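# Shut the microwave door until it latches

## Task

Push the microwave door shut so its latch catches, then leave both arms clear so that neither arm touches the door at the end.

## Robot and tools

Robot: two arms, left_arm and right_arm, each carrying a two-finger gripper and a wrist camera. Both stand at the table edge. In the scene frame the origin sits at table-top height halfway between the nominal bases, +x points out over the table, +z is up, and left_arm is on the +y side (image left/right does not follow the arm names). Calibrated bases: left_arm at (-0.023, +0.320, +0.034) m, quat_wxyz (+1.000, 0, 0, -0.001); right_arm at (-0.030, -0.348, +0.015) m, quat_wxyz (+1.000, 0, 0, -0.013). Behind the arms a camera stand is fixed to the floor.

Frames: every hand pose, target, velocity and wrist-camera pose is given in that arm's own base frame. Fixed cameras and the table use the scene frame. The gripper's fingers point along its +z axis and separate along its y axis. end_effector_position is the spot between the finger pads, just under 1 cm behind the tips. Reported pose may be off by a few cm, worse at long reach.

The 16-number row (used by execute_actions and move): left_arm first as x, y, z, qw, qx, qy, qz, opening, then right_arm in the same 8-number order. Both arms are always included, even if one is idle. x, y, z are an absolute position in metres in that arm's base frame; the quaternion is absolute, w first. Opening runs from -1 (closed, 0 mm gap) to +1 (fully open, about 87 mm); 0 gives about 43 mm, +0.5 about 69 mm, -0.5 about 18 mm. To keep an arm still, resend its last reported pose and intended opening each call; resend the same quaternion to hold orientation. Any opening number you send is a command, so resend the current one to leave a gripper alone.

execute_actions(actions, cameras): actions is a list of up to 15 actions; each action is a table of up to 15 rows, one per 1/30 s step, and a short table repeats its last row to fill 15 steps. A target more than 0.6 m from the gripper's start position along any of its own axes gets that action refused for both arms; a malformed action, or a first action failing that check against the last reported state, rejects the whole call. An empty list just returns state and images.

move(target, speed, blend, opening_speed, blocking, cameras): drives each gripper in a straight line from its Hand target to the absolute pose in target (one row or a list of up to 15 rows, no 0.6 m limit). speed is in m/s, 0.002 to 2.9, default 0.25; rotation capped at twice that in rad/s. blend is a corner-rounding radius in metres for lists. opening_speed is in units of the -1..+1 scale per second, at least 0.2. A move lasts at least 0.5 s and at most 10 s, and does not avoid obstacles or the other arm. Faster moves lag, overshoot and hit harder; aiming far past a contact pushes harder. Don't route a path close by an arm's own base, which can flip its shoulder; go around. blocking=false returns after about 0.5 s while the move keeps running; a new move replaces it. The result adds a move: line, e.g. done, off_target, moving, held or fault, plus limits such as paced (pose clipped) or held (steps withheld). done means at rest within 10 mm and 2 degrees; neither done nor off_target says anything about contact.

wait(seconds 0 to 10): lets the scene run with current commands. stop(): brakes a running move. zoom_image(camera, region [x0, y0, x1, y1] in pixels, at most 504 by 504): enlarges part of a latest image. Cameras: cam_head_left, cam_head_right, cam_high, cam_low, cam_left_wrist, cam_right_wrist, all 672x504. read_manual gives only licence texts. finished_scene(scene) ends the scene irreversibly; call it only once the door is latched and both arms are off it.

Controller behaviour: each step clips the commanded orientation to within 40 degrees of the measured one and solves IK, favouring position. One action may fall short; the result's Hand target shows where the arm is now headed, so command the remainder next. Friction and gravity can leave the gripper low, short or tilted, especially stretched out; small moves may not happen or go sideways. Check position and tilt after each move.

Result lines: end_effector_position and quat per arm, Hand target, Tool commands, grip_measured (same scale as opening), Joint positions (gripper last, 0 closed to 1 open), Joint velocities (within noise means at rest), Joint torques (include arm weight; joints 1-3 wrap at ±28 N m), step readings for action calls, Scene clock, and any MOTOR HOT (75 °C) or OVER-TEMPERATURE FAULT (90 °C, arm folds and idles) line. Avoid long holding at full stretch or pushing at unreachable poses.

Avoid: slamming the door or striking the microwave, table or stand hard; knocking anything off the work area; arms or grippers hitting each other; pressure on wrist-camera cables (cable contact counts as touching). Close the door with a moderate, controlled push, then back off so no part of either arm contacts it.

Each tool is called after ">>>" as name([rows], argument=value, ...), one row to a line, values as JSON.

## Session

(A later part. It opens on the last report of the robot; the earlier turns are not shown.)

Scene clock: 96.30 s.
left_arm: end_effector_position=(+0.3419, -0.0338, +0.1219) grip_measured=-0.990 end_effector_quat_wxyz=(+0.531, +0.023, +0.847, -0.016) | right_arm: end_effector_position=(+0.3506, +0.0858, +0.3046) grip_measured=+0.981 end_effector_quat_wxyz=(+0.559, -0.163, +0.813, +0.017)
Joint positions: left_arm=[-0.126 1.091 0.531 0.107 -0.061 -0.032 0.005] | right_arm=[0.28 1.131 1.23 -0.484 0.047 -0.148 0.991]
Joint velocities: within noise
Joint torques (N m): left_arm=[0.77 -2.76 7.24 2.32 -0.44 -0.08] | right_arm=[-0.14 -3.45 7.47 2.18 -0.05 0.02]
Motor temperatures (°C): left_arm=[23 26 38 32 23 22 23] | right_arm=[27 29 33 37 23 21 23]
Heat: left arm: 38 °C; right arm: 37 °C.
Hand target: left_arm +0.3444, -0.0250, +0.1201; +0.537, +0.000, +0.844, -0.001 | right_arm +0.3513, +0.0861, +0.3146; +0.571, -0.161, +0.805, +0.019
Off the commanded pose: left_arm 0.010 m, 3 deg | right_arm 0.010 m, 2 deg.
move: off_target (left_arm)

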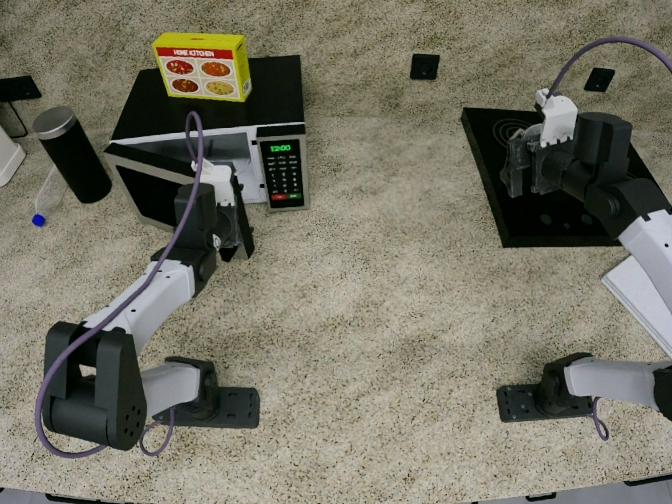

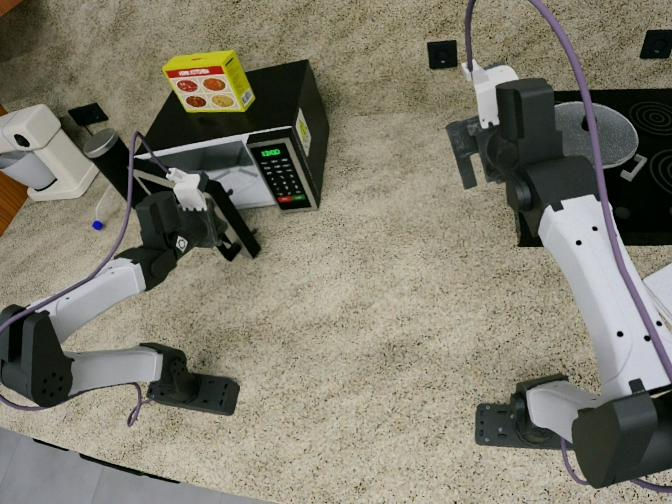

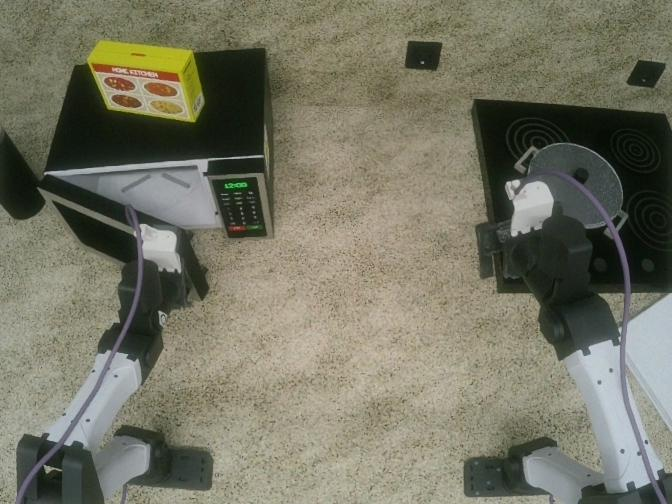

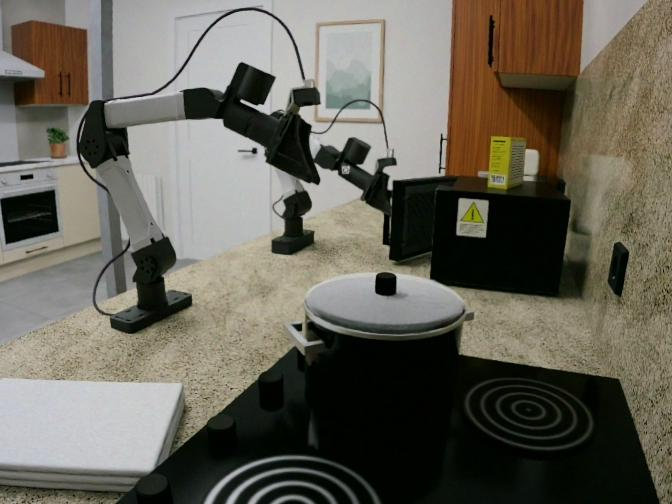

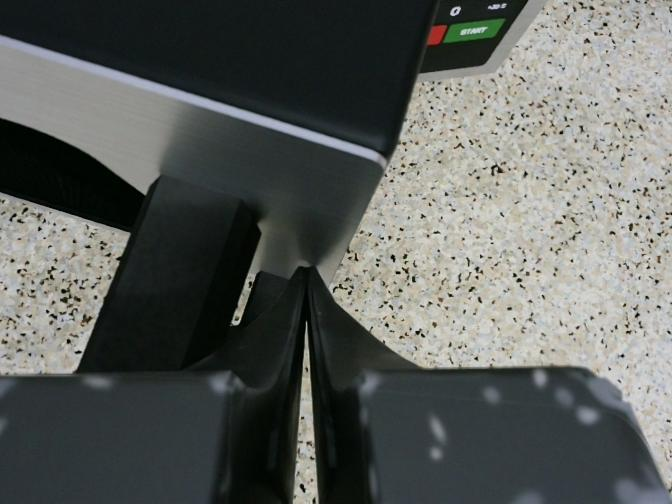

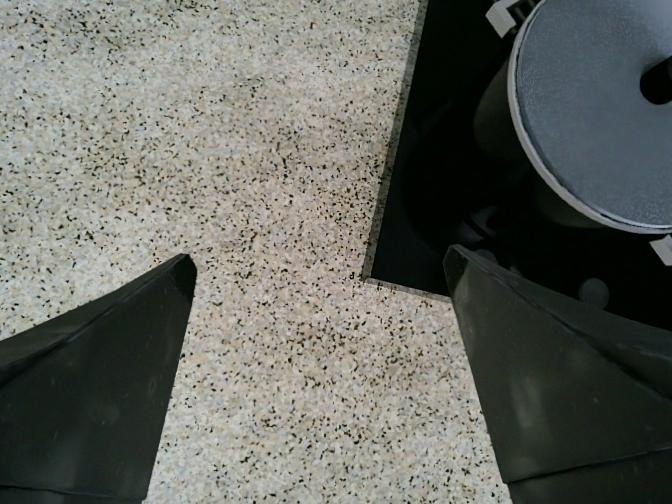

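>>> move([
  [0.38,-0.033,0.12,0.537,0,0.843,0,-1,0.3515,0.0861,0.3146,0.571,-0.161,0.805,0.019,1],
  [0.425,-0.04,0.12,0.537,0,0.843,0,-1,0.3515,0.0861,0.3146,0.571,-0.161,0.805,0.019,1],
], blend=0.01, speed=0.08)

Scene clock: 101.30 s.
left_arm: end_effector_position=(+0.4150, -0.0693, +0.1201) grip_measured=-0.990 end_effector_quat_wxyz=(+0.537, +0.049, +0.841, -0.046) | right_arm: end_effector_position=(+0.3506, +0.0858, +0.3046) grip_measured=+0.981 end_effector_quat_wxyz=(+0.559, -0.163, +0.813, +0.017)
Joint positions: left_arm=[-0.172 1.442 0.738 0.271 -0.025 -0.04 0.005] | right_arm=[0.28 1.131 1.23 -0.484 0.047 -0.148 0.991]
Joint velocities: within noise
Joint torques (N m): left_arm=[3.25 -4.71 10.41 1.91 -0.89 -0.08] | right_arm=[-0.18 -3.55 7.58 2.14 -0.03 -0.03]
Motor temperatures (°C): left_arm=[23 26 37 33 23 22 23] | right_arm=[27 29 33 37 23 21 23]
Heat: left arm: 37 °C; right arm: 37 °C.
Hand target: left_arm +0.4227, -0.0404, +0.1206; +0.538, +0.001, +0.843, -0.001 | right_arm +0.3513, +0.0861, +0.3146; +0.571, -0.161, +0.805, +0.019
Off the commanded pose: left_arm 0.031 m, 8 deg | right_arm 0.010 m, 2 deg.
move: off_target (left_arm)

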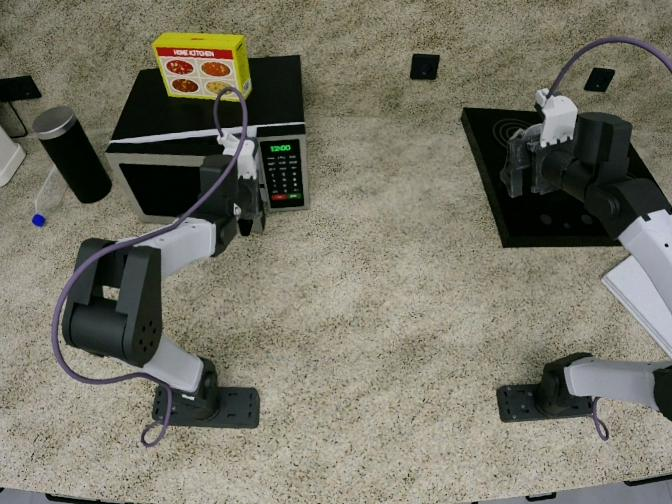

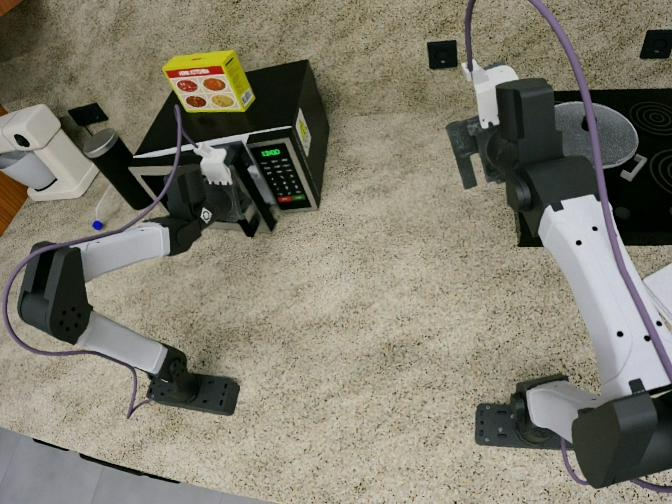

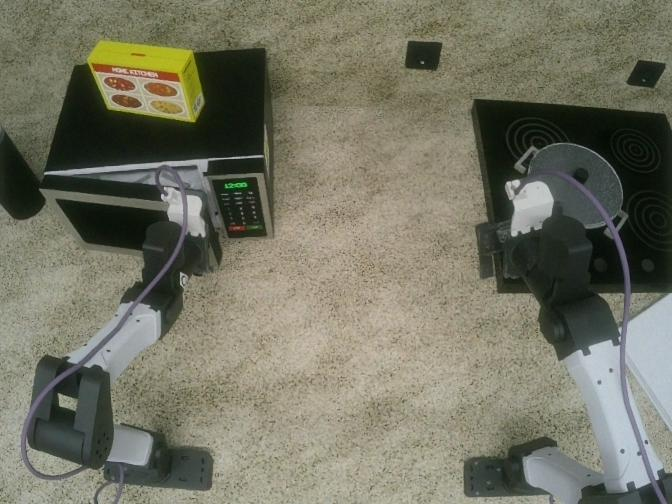

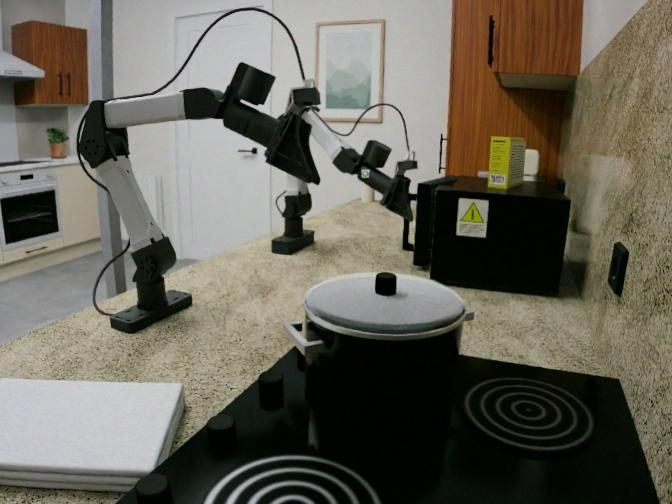

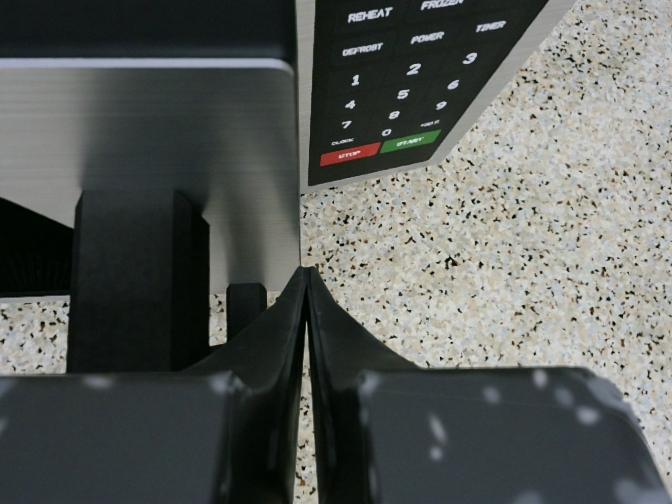

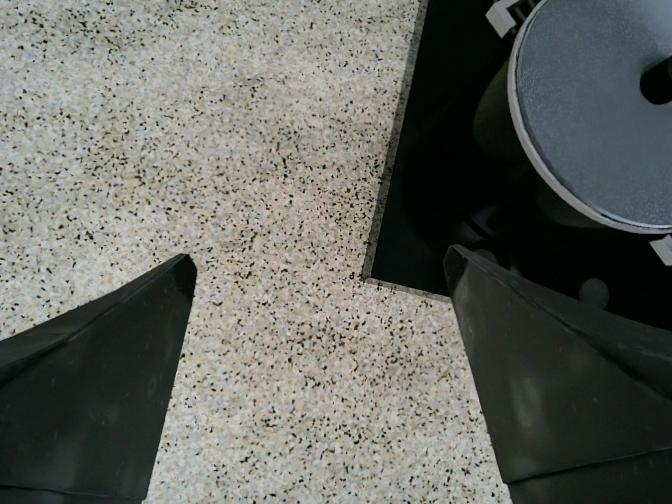

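>>> move([
  [0.35,-0.065,0.12,0.537,0,0.843,0,-1,0.3515,0.0861,0.3146,0.571,-0.161,0.805,0.019,1],
  [0.315,-0.06,0.12,0.537,0,0.843,0,-1,0.3515,0.0861,0.3146,0.571,-0.161,0.805,0.019,1],
  [0.32,-0.025,0.12,0.537,0,0.843,0,-1,0.3515,0.0861,0.3146,0.571,-0.161,0.805,0.019,1],
], speed=0.12)

Scene clock: 109.50 s.
left_arm: end_effector_position=(+0.3244, -0.0273, +0.1256) grip_measured=-0.990 end_effector_quat_wxyz=(+0.543, -0.004, +0.840, -0.002) | right_arm: end_effector_position=(+0.3506, +0.0858, +0.3046) grip_measured=+0.981 end_effector_quat_wxyz=(+0.559, -0.163, +0.813, +0.017)
Joint positions: left_arm=[-0.148 0.979 0.473 0.08 -0.136 -0.07 0.005] | right_arm=[0.28 1.131 1.23 -0.484 0.047 -0.148 0.991]
Joint velocities: within noise
Joint torques (N m): left_arm=[1.13 -3.56 7.17 1.9 0.06 0.21] | right_arm=[-0.01 -3.49 7.61 2.13 -0.02 -0.02]
Motor temperatures (°C): left_arm=[23 26 37 33 23 22 23] | right_arm=[27 29 33 38 23 21 23]
Heat: left arm: 37 °C; right arm: 38 °C.
Hand target: left_arm +0.3201, -0.0251, +0.1199; +0.537, +0.000, +0.843, +0.000 | right_arm +0.3513, +0.0861, +0.3146; +0.571, -0.161, +0.805, +0.019
Off the commanded pose: left_arm 0.008 m, 1 deg | right_arm 0.010 m, 2 deg.
move: done

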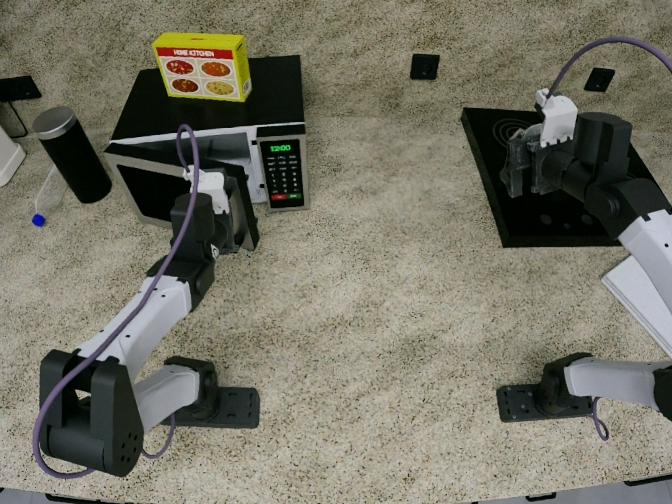

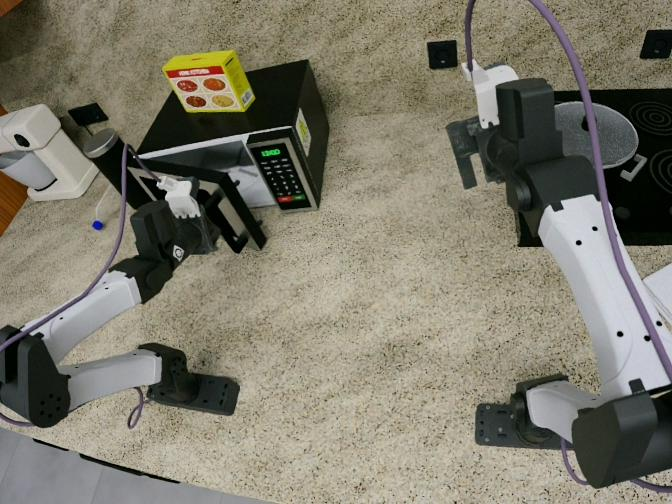

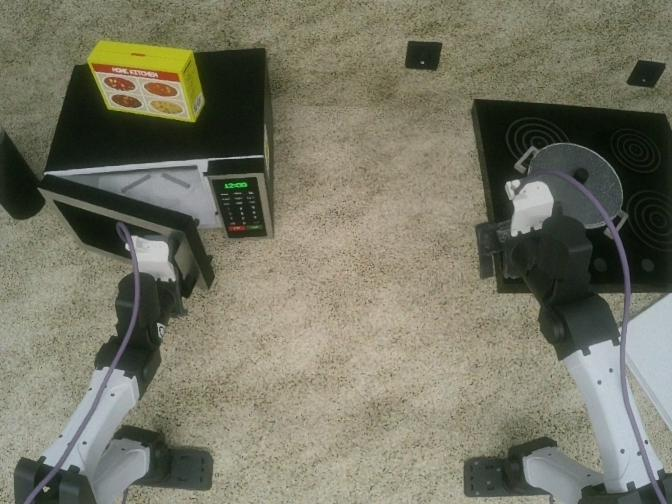

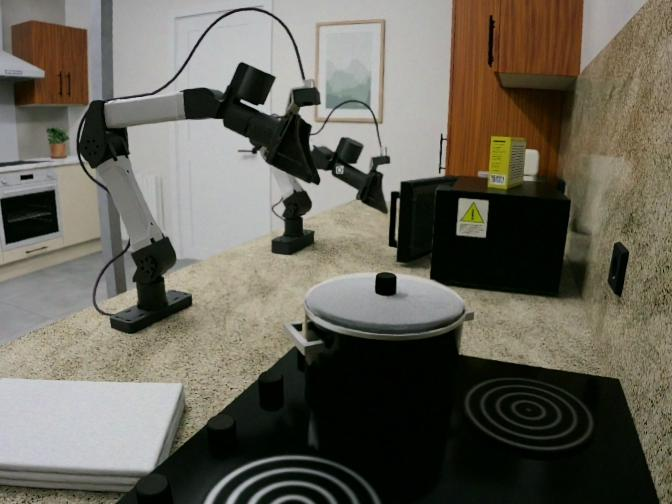

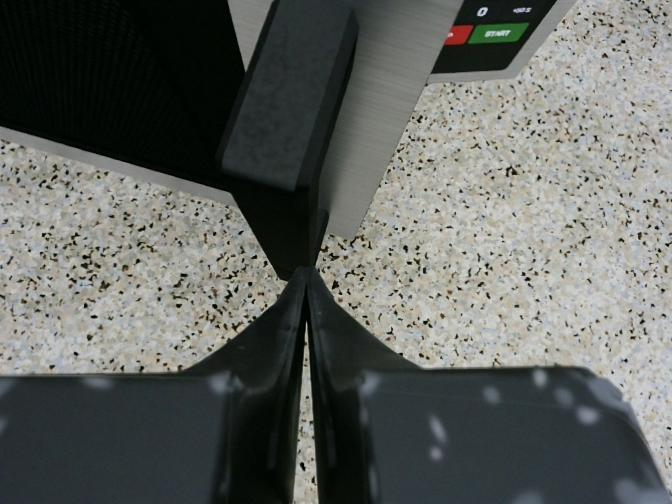

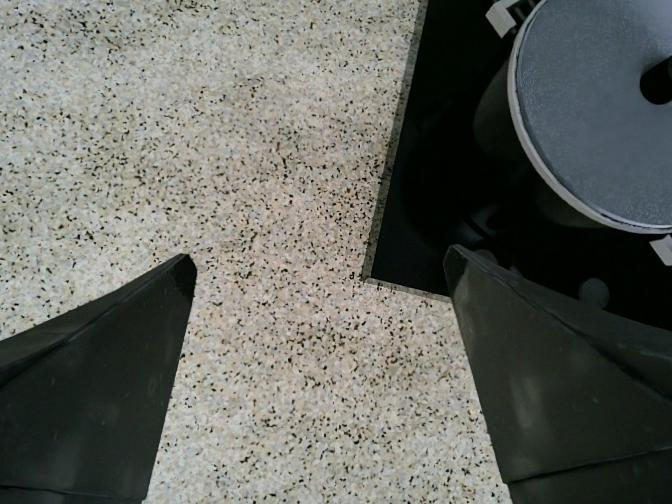

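>>> move([
  [0.31,-0.005,0.12,0.537,0,0.843,0,-1,0.3515,0.0861,0.3146,0.571,-0.161,0.805,0.019,1],
  [0.35,-0.01,0.12,0.537,0,0.843,0,-1,0.3515,0.0861,0.3146,0.571,-0.161,0.805,0.019,1],
  [0.395,-0.022,0.12,0.537,0,0.843,0,-1,0.3515,0.0861,0.3146,0.571,-0.161,0.805,0.019,1],
], speed=0.08)

Scene clock: 115.37 s.
left_arm: end_effector_position=(+0.3833, -0.0190, +0.1059) grip_measured=-0.990 end_effector_quat_wxyz=(+0.519, +0.003, +0.855, +0.002) | right_arm: end_effector_position=(+0.3506, +0.0858, +0.3046) grip_measured=+0.981 end_effector_quat_wxyz=(+0.559, -0.163, +0.813, +0.017)
Joint positions: left_arm=[-0.078 1.324 0.625 0.219 -0.069 -0.029 0.005] | right_arm=[0.28 1.131 1.23 -0.484 0.047 -0.148 0.991]
Joint velocities: within noise
Joint torques (N m): left_arm=[-0.4 -4.48 11.32 2.11 -0.08 0.02] | right_arm=[0.18 -3.54 7.56 2.11 -0.02 -0.06]
Motor temperatures (°C): left_arm=[23 26 37 33 23 22 23] | right_arm=[27 29 33 38 23 21 23]
Heat: left arm: 37 °C; right arm: 38 °C.
Hand target: left_arm +0.3941, -0.0220, +0.1203; +0.537, +0.000, +0.843, +0.000 | right_arm +0.3513, +0.0861, +0.3146; +0.571, -0.161, +0.805, +0.019
Off the commanded pose: left_arm 0.019 m, 2 deg | right_arm 0.010 m, 2 deg.
move: off_target (left_arm)

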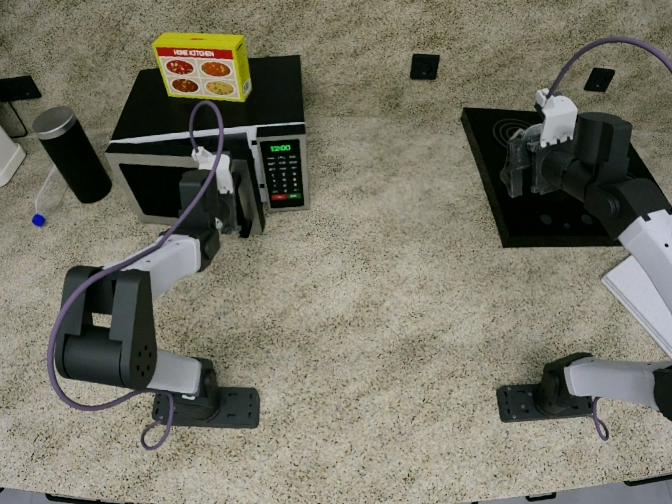

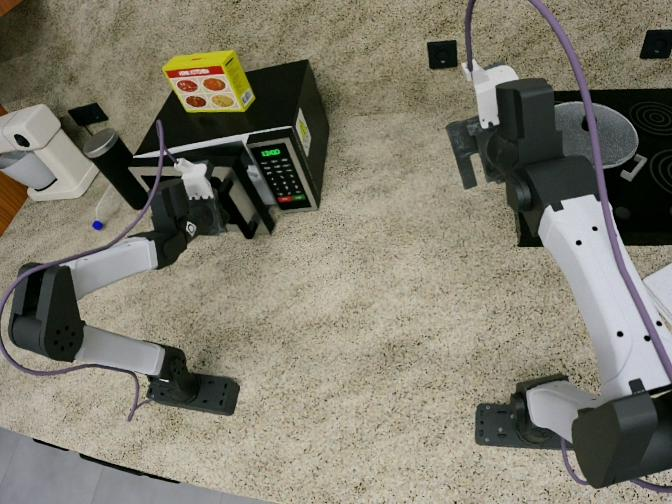

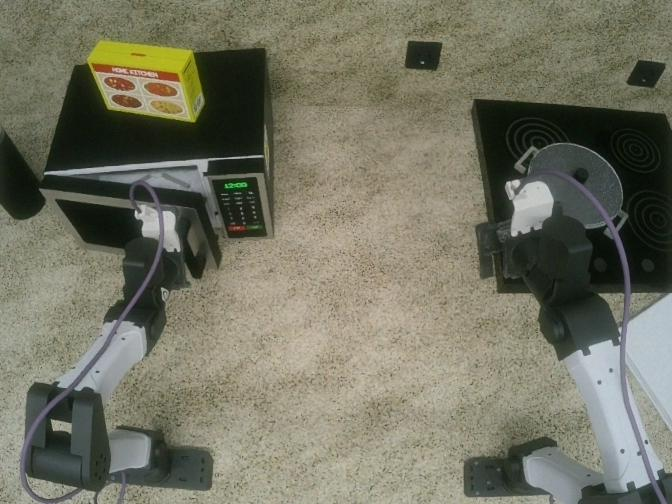

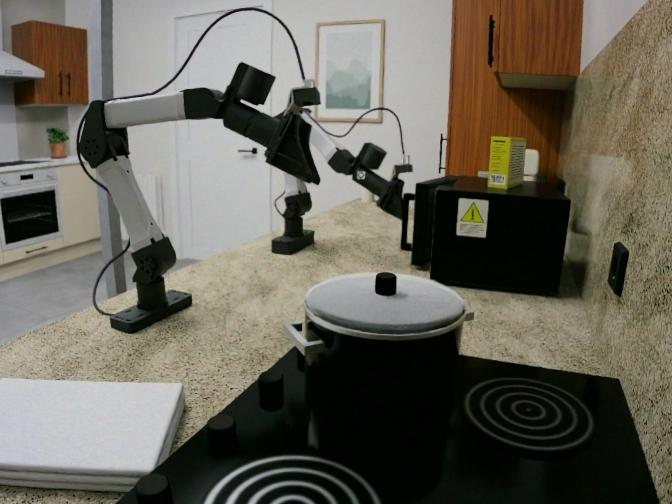

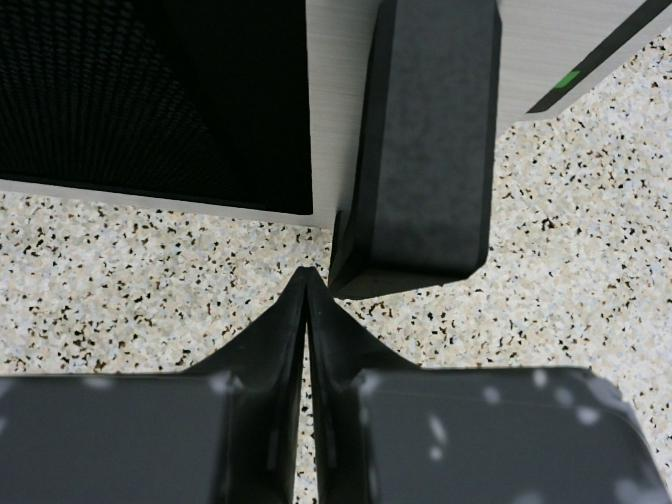

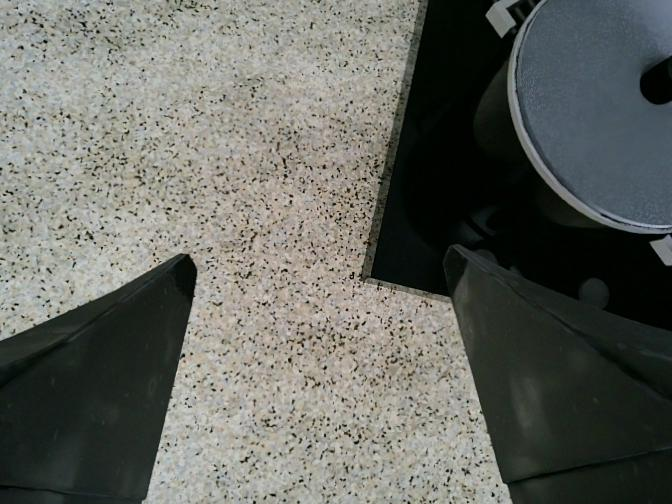

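>>> move([
  [0.43,-0.015,0.13,0.537,0,0.843,0,-1,0.3515,0.0861,0.3146,0.571,-0.161,0.805,0.019,1],
  [0.455,-0.015,0.13,0.537,0,0.843,0,-1,0.3515,0.0861,0.3146,0.571,-0.161,0.805,0.019,1],
], speed=0.08)

Scene clock: 120.00 s.
left_arm: end_effector_position=(+0.4447, -0.0170, +0.1186) grip_measured=-0.990 end_effector_quat_wxyz=(+0.524, -0.002, +0.852, +0.000) | right_arm: end_effector_position=(+0.3506, +0.0858, +0.3046) grip_measured=+0.981 end_effector_quat_wxyz=(+0.559, -0.163, +0.813, +0.017)
Joint positions: left_arm=[-0.057 1.548 0.86 0.22 -0.054 -0.029 0.005] | right_arm=[0.28 1.131 1.23 -0.484 0.047 -0.148 0.991]
Joint velocities: within noise
Joint torques (N m): left_arm=[1.16 -6.46 11.34 2.05 0.09 0.19] | right_arm=[-0.05 -3.45 7.49 2.16 -0.06 0]
Motor temperatures (°C): left_arm=[23 26 37 34 23 22 23] | right_arm=[27 29 33 38 23 21 23]
Heat: left arm: 37 °C; right arm: 38 °C.
Hand target: left_arm +0.4544, -0.0150, +0.1302; +0.537, +0.000, +0.843, +0.000 | right_arm +0.3513, +0.0861, +0.3146; +0.571, -0.161, +0.805, +0.019
Off the commanded pose: left_arm 0.015 m, 2 deg | right_arm 0.010 m, 2 deg.
move: off_target (left_arm)

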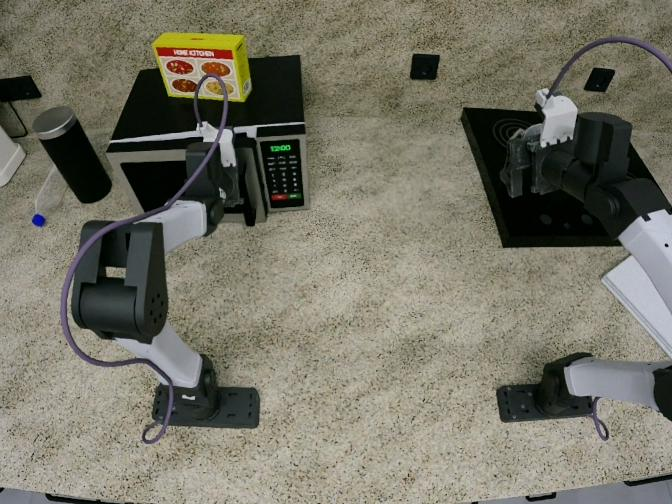

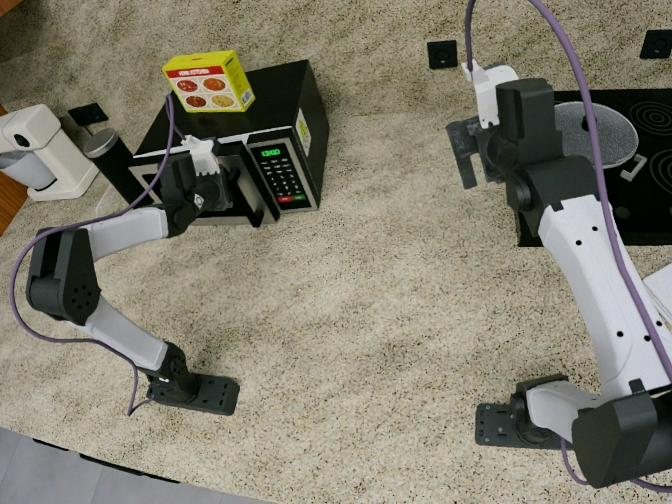

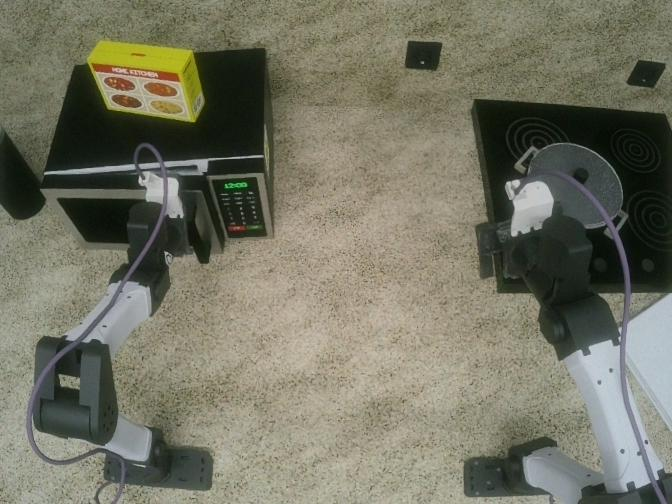

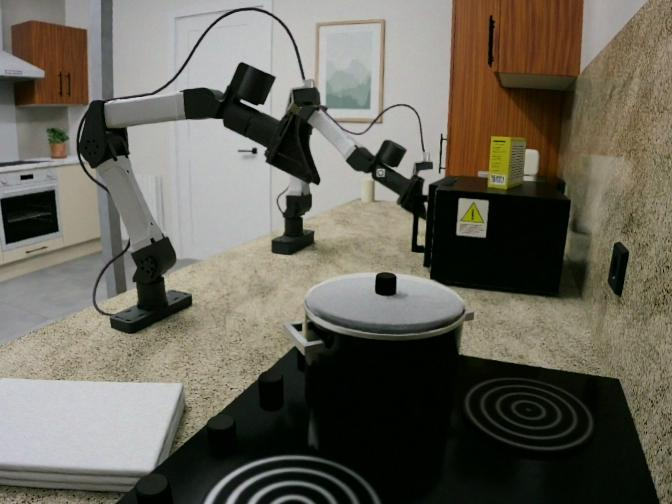

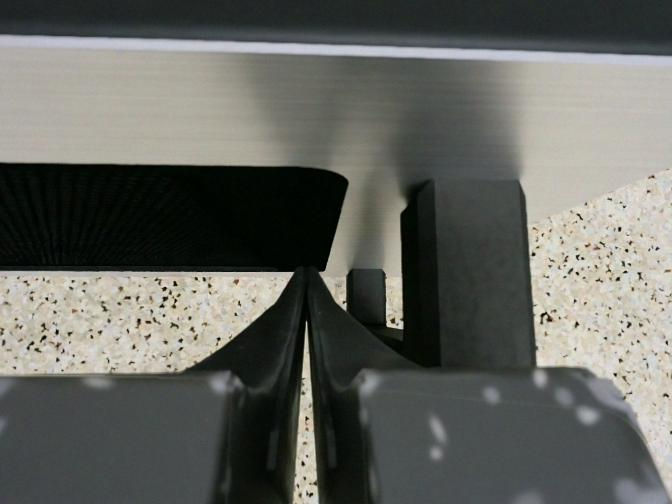

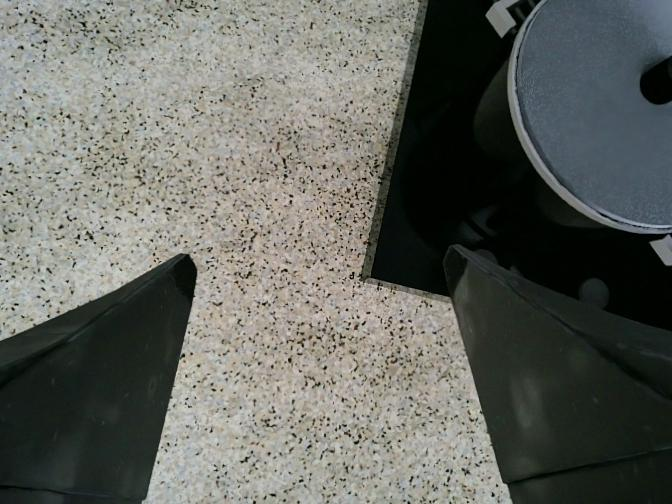

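Nearly closed; push further firmly.

>>> move(target=[0.485,-0.015,0.13,0.537,0,0.843,0,-1,0.3515,0.0861,0.3146,0.571,-0.161,0.805,0.019,1], speed=0.06)

>>> zoom_image(camera="cam_high", region=[20, 120, 300, 280])

Scene clock: 124.77 s.
left_arm: end_effector_position=(+0.4656, -0.0169, +0.1135) grip_measured=-0.990 end_effector_quat_wxyz=(+0.511, -0.002, +0.860, +0.001) | right_arm: end_effector_position=(+0.3506, +0.0858, +0.3046) grip_measured=+0.981 end_effector_quat_wxyz=(+0.559, -0.163, +0.813, +0.017)
Joint positions: left_arm=[-0.052 1.641 0.962 0.18 -0.049 -0.029 0.005] | right_arm=[0.28 1.131 1.23 -0.484 0.047 -0.148 0.991]
Joint velocities: within noise
Joint torques (N m): left_arm=[1.17 -6.22 12.48 2.34 0.11 0.22] | right_arm=[0.06 -3.37 7.53 2.17 -0.05 -0.02]
Motor temperatures (°C): left_arm=[23 26 37 34 23 22 23] | right_arm=[27 28 33 38 23 21 23]
Heat: left arm: 37 °C; right arm: 38 °C.
Hand target: left_arm +0.4831, -0.0148, +0.1305; +0.537, +0.000, +0.844, +0.000 | right_arm +0.3513, +0.0861, +0.3146; +0.571, -0.161, +0.805, +0.019
Off the commanded pose: left_arm 0.026 m, 4 deg | right_arm 0.010 m, 2 deg.
move: off_target (left_arm)

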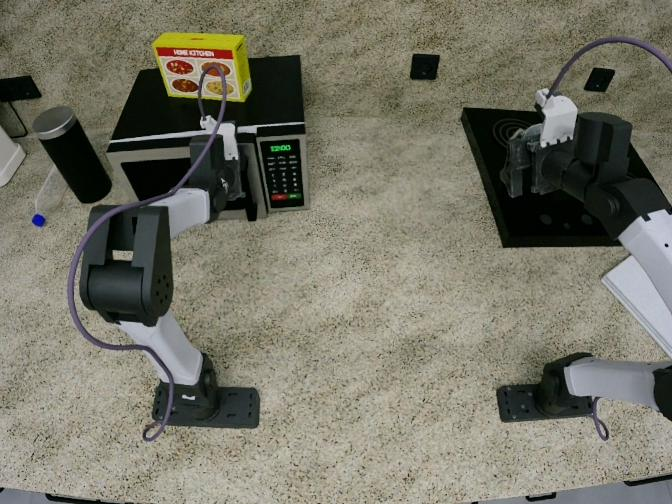

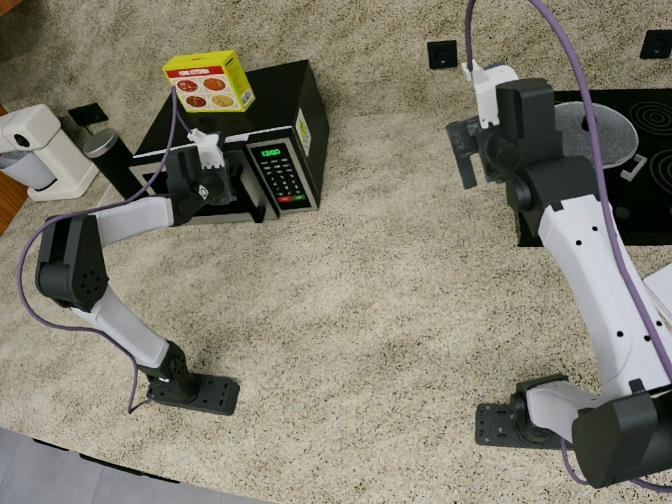

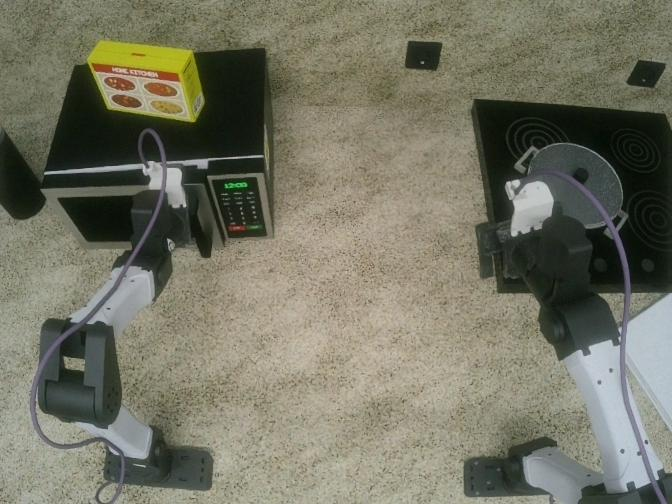

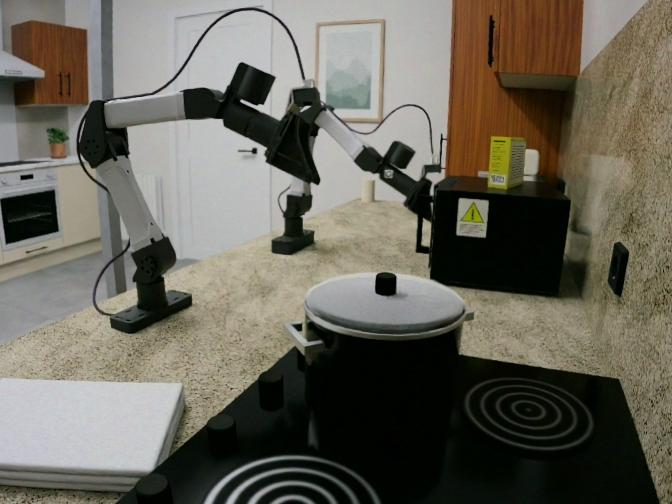

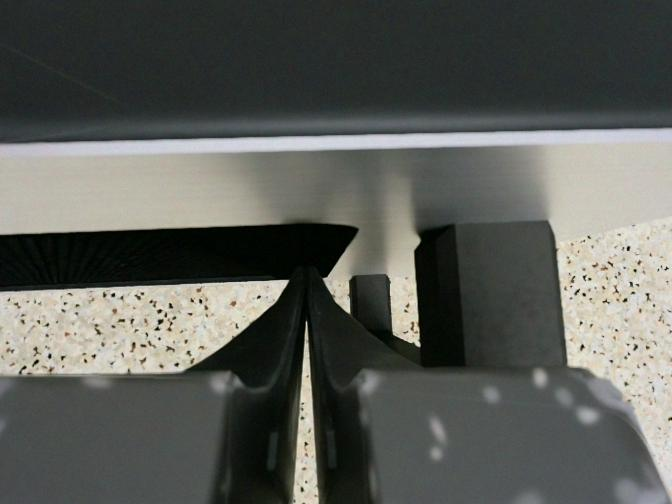

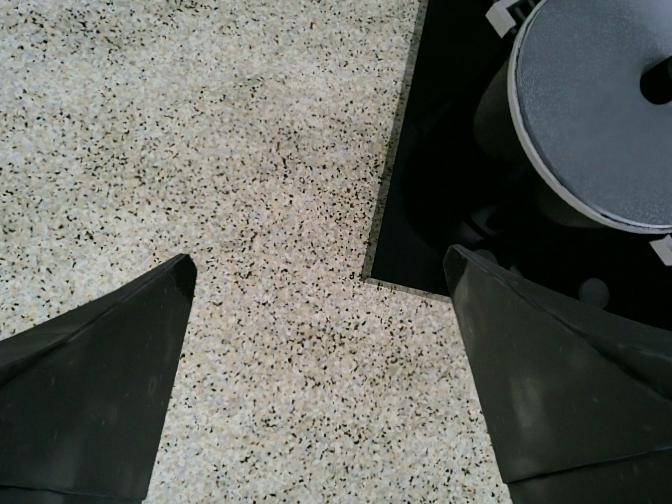

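Scaled by 1.800.

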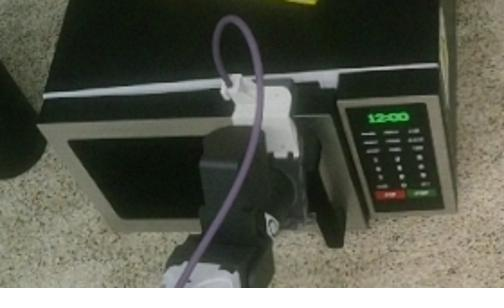

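>>> move(target=[0.515,-0.015,0.14,0.537,0,0.843,0,-1,0.3515,0.0861,0.3146,0.571,-0.161,0.805,0.019,1], speed=0.06)

>>> zoom_image(camera="cam_high", region=[20, 120, 300, 280])

Scene clock: 128.53 s.
left_arm: end_effector_position=(+0.4671, -0.0174, +0.1110) grip_measured=-0.990 end_effector_quat_wxyz=(+0.471, +0.010, +0.882, -0.004) | right_arm: end_effector_position=(+0.3506, +0.0858, +0.3046) grip_measured=+0.981 end_effector_quat_wxyz=(+0.559, -0.163, +0.813, +0.017)
Joint positions: left_arm=[-0.044 1.678 1.066 0.021 -0.02 -0.011 0.005] | right_arm=[0.28 1.131 1.23 -0.484 0.047 -0.148 0.991]
Joint velocities: within noise
Joint torques (N m): left_arm=[0.73 -4.4 14.91 3.2 -0.1 0.03] | right_arm=[-0.02 -3.49 7.47 2.13 -0.05 0.03]
Motor temperatures (°C): left_arm=[23 26 38 34 23 22 23] | right_arm=[27 28 34 38 23 21 23]
Heat: left arm: 38 °C; right arm: 38 °C.
Hand target: left_arm +0.5057, -0.0147, +0.1432; +0.536, +0.000, +0.844, +0.000 | right_arm +0.3513, +0.0861, +0.3146; +0.571, -0.161, +0.805, +0.019
Off the commanded pose: left_arm 0.056 m, 9 deg | right_arm 0.010 m, 2 deg.
move: off_target (left_arm)

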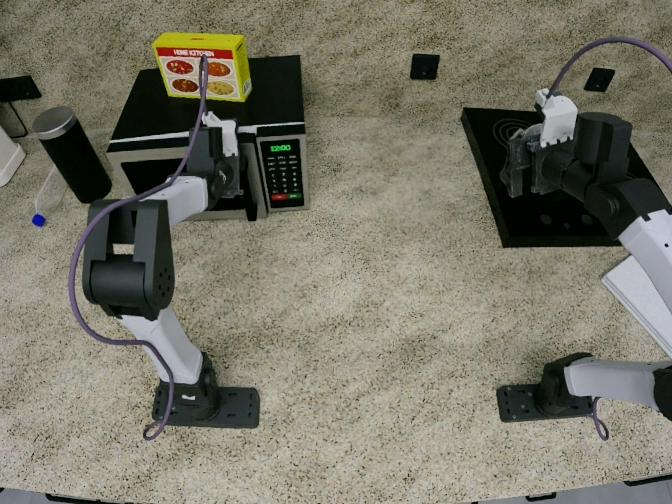

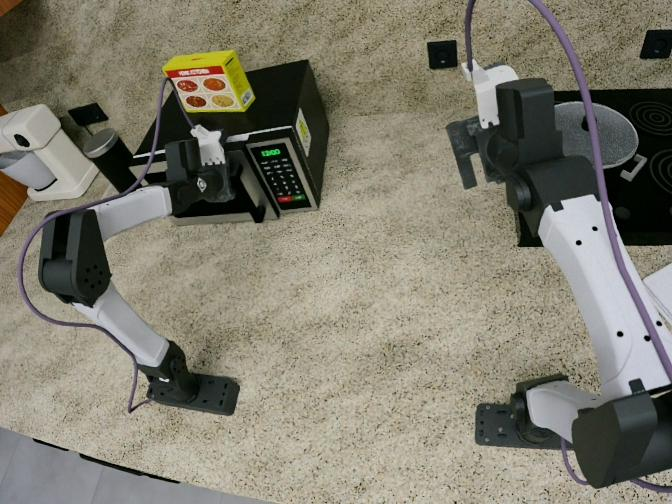

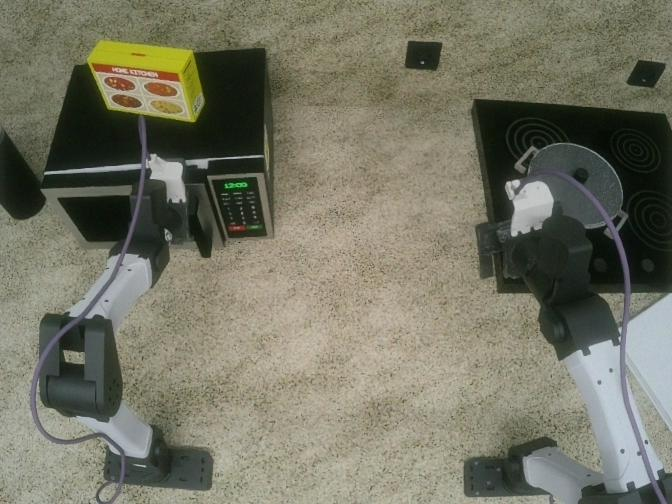

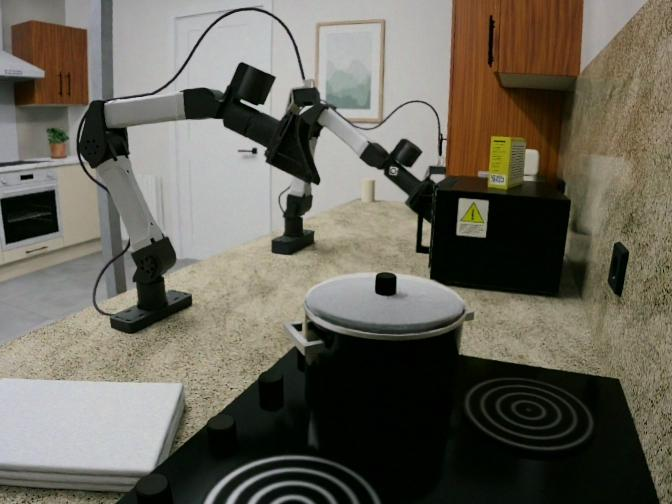

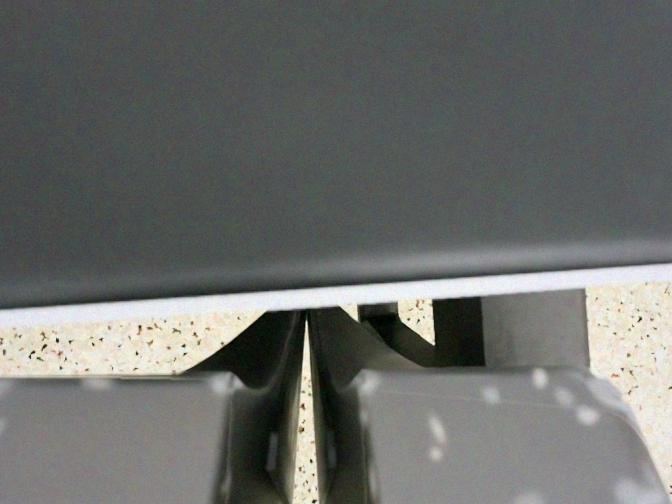

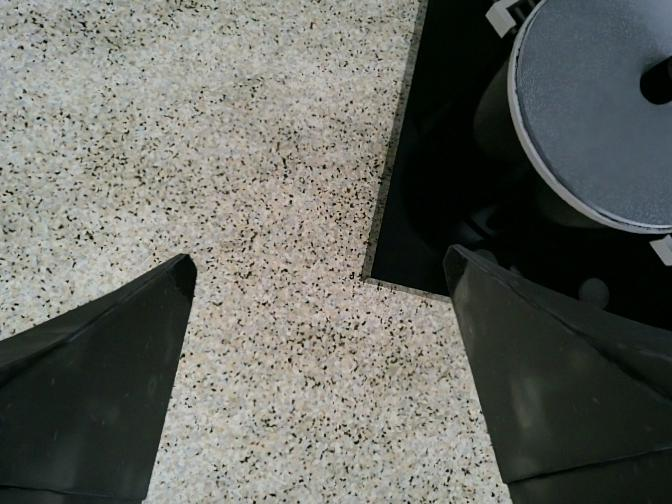

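Scaled by 1.800.

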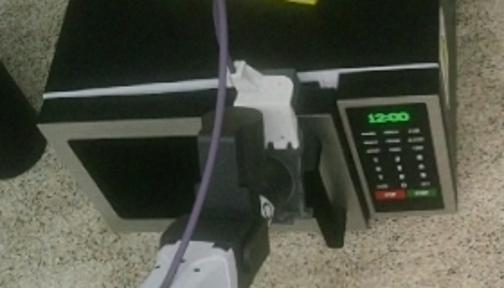

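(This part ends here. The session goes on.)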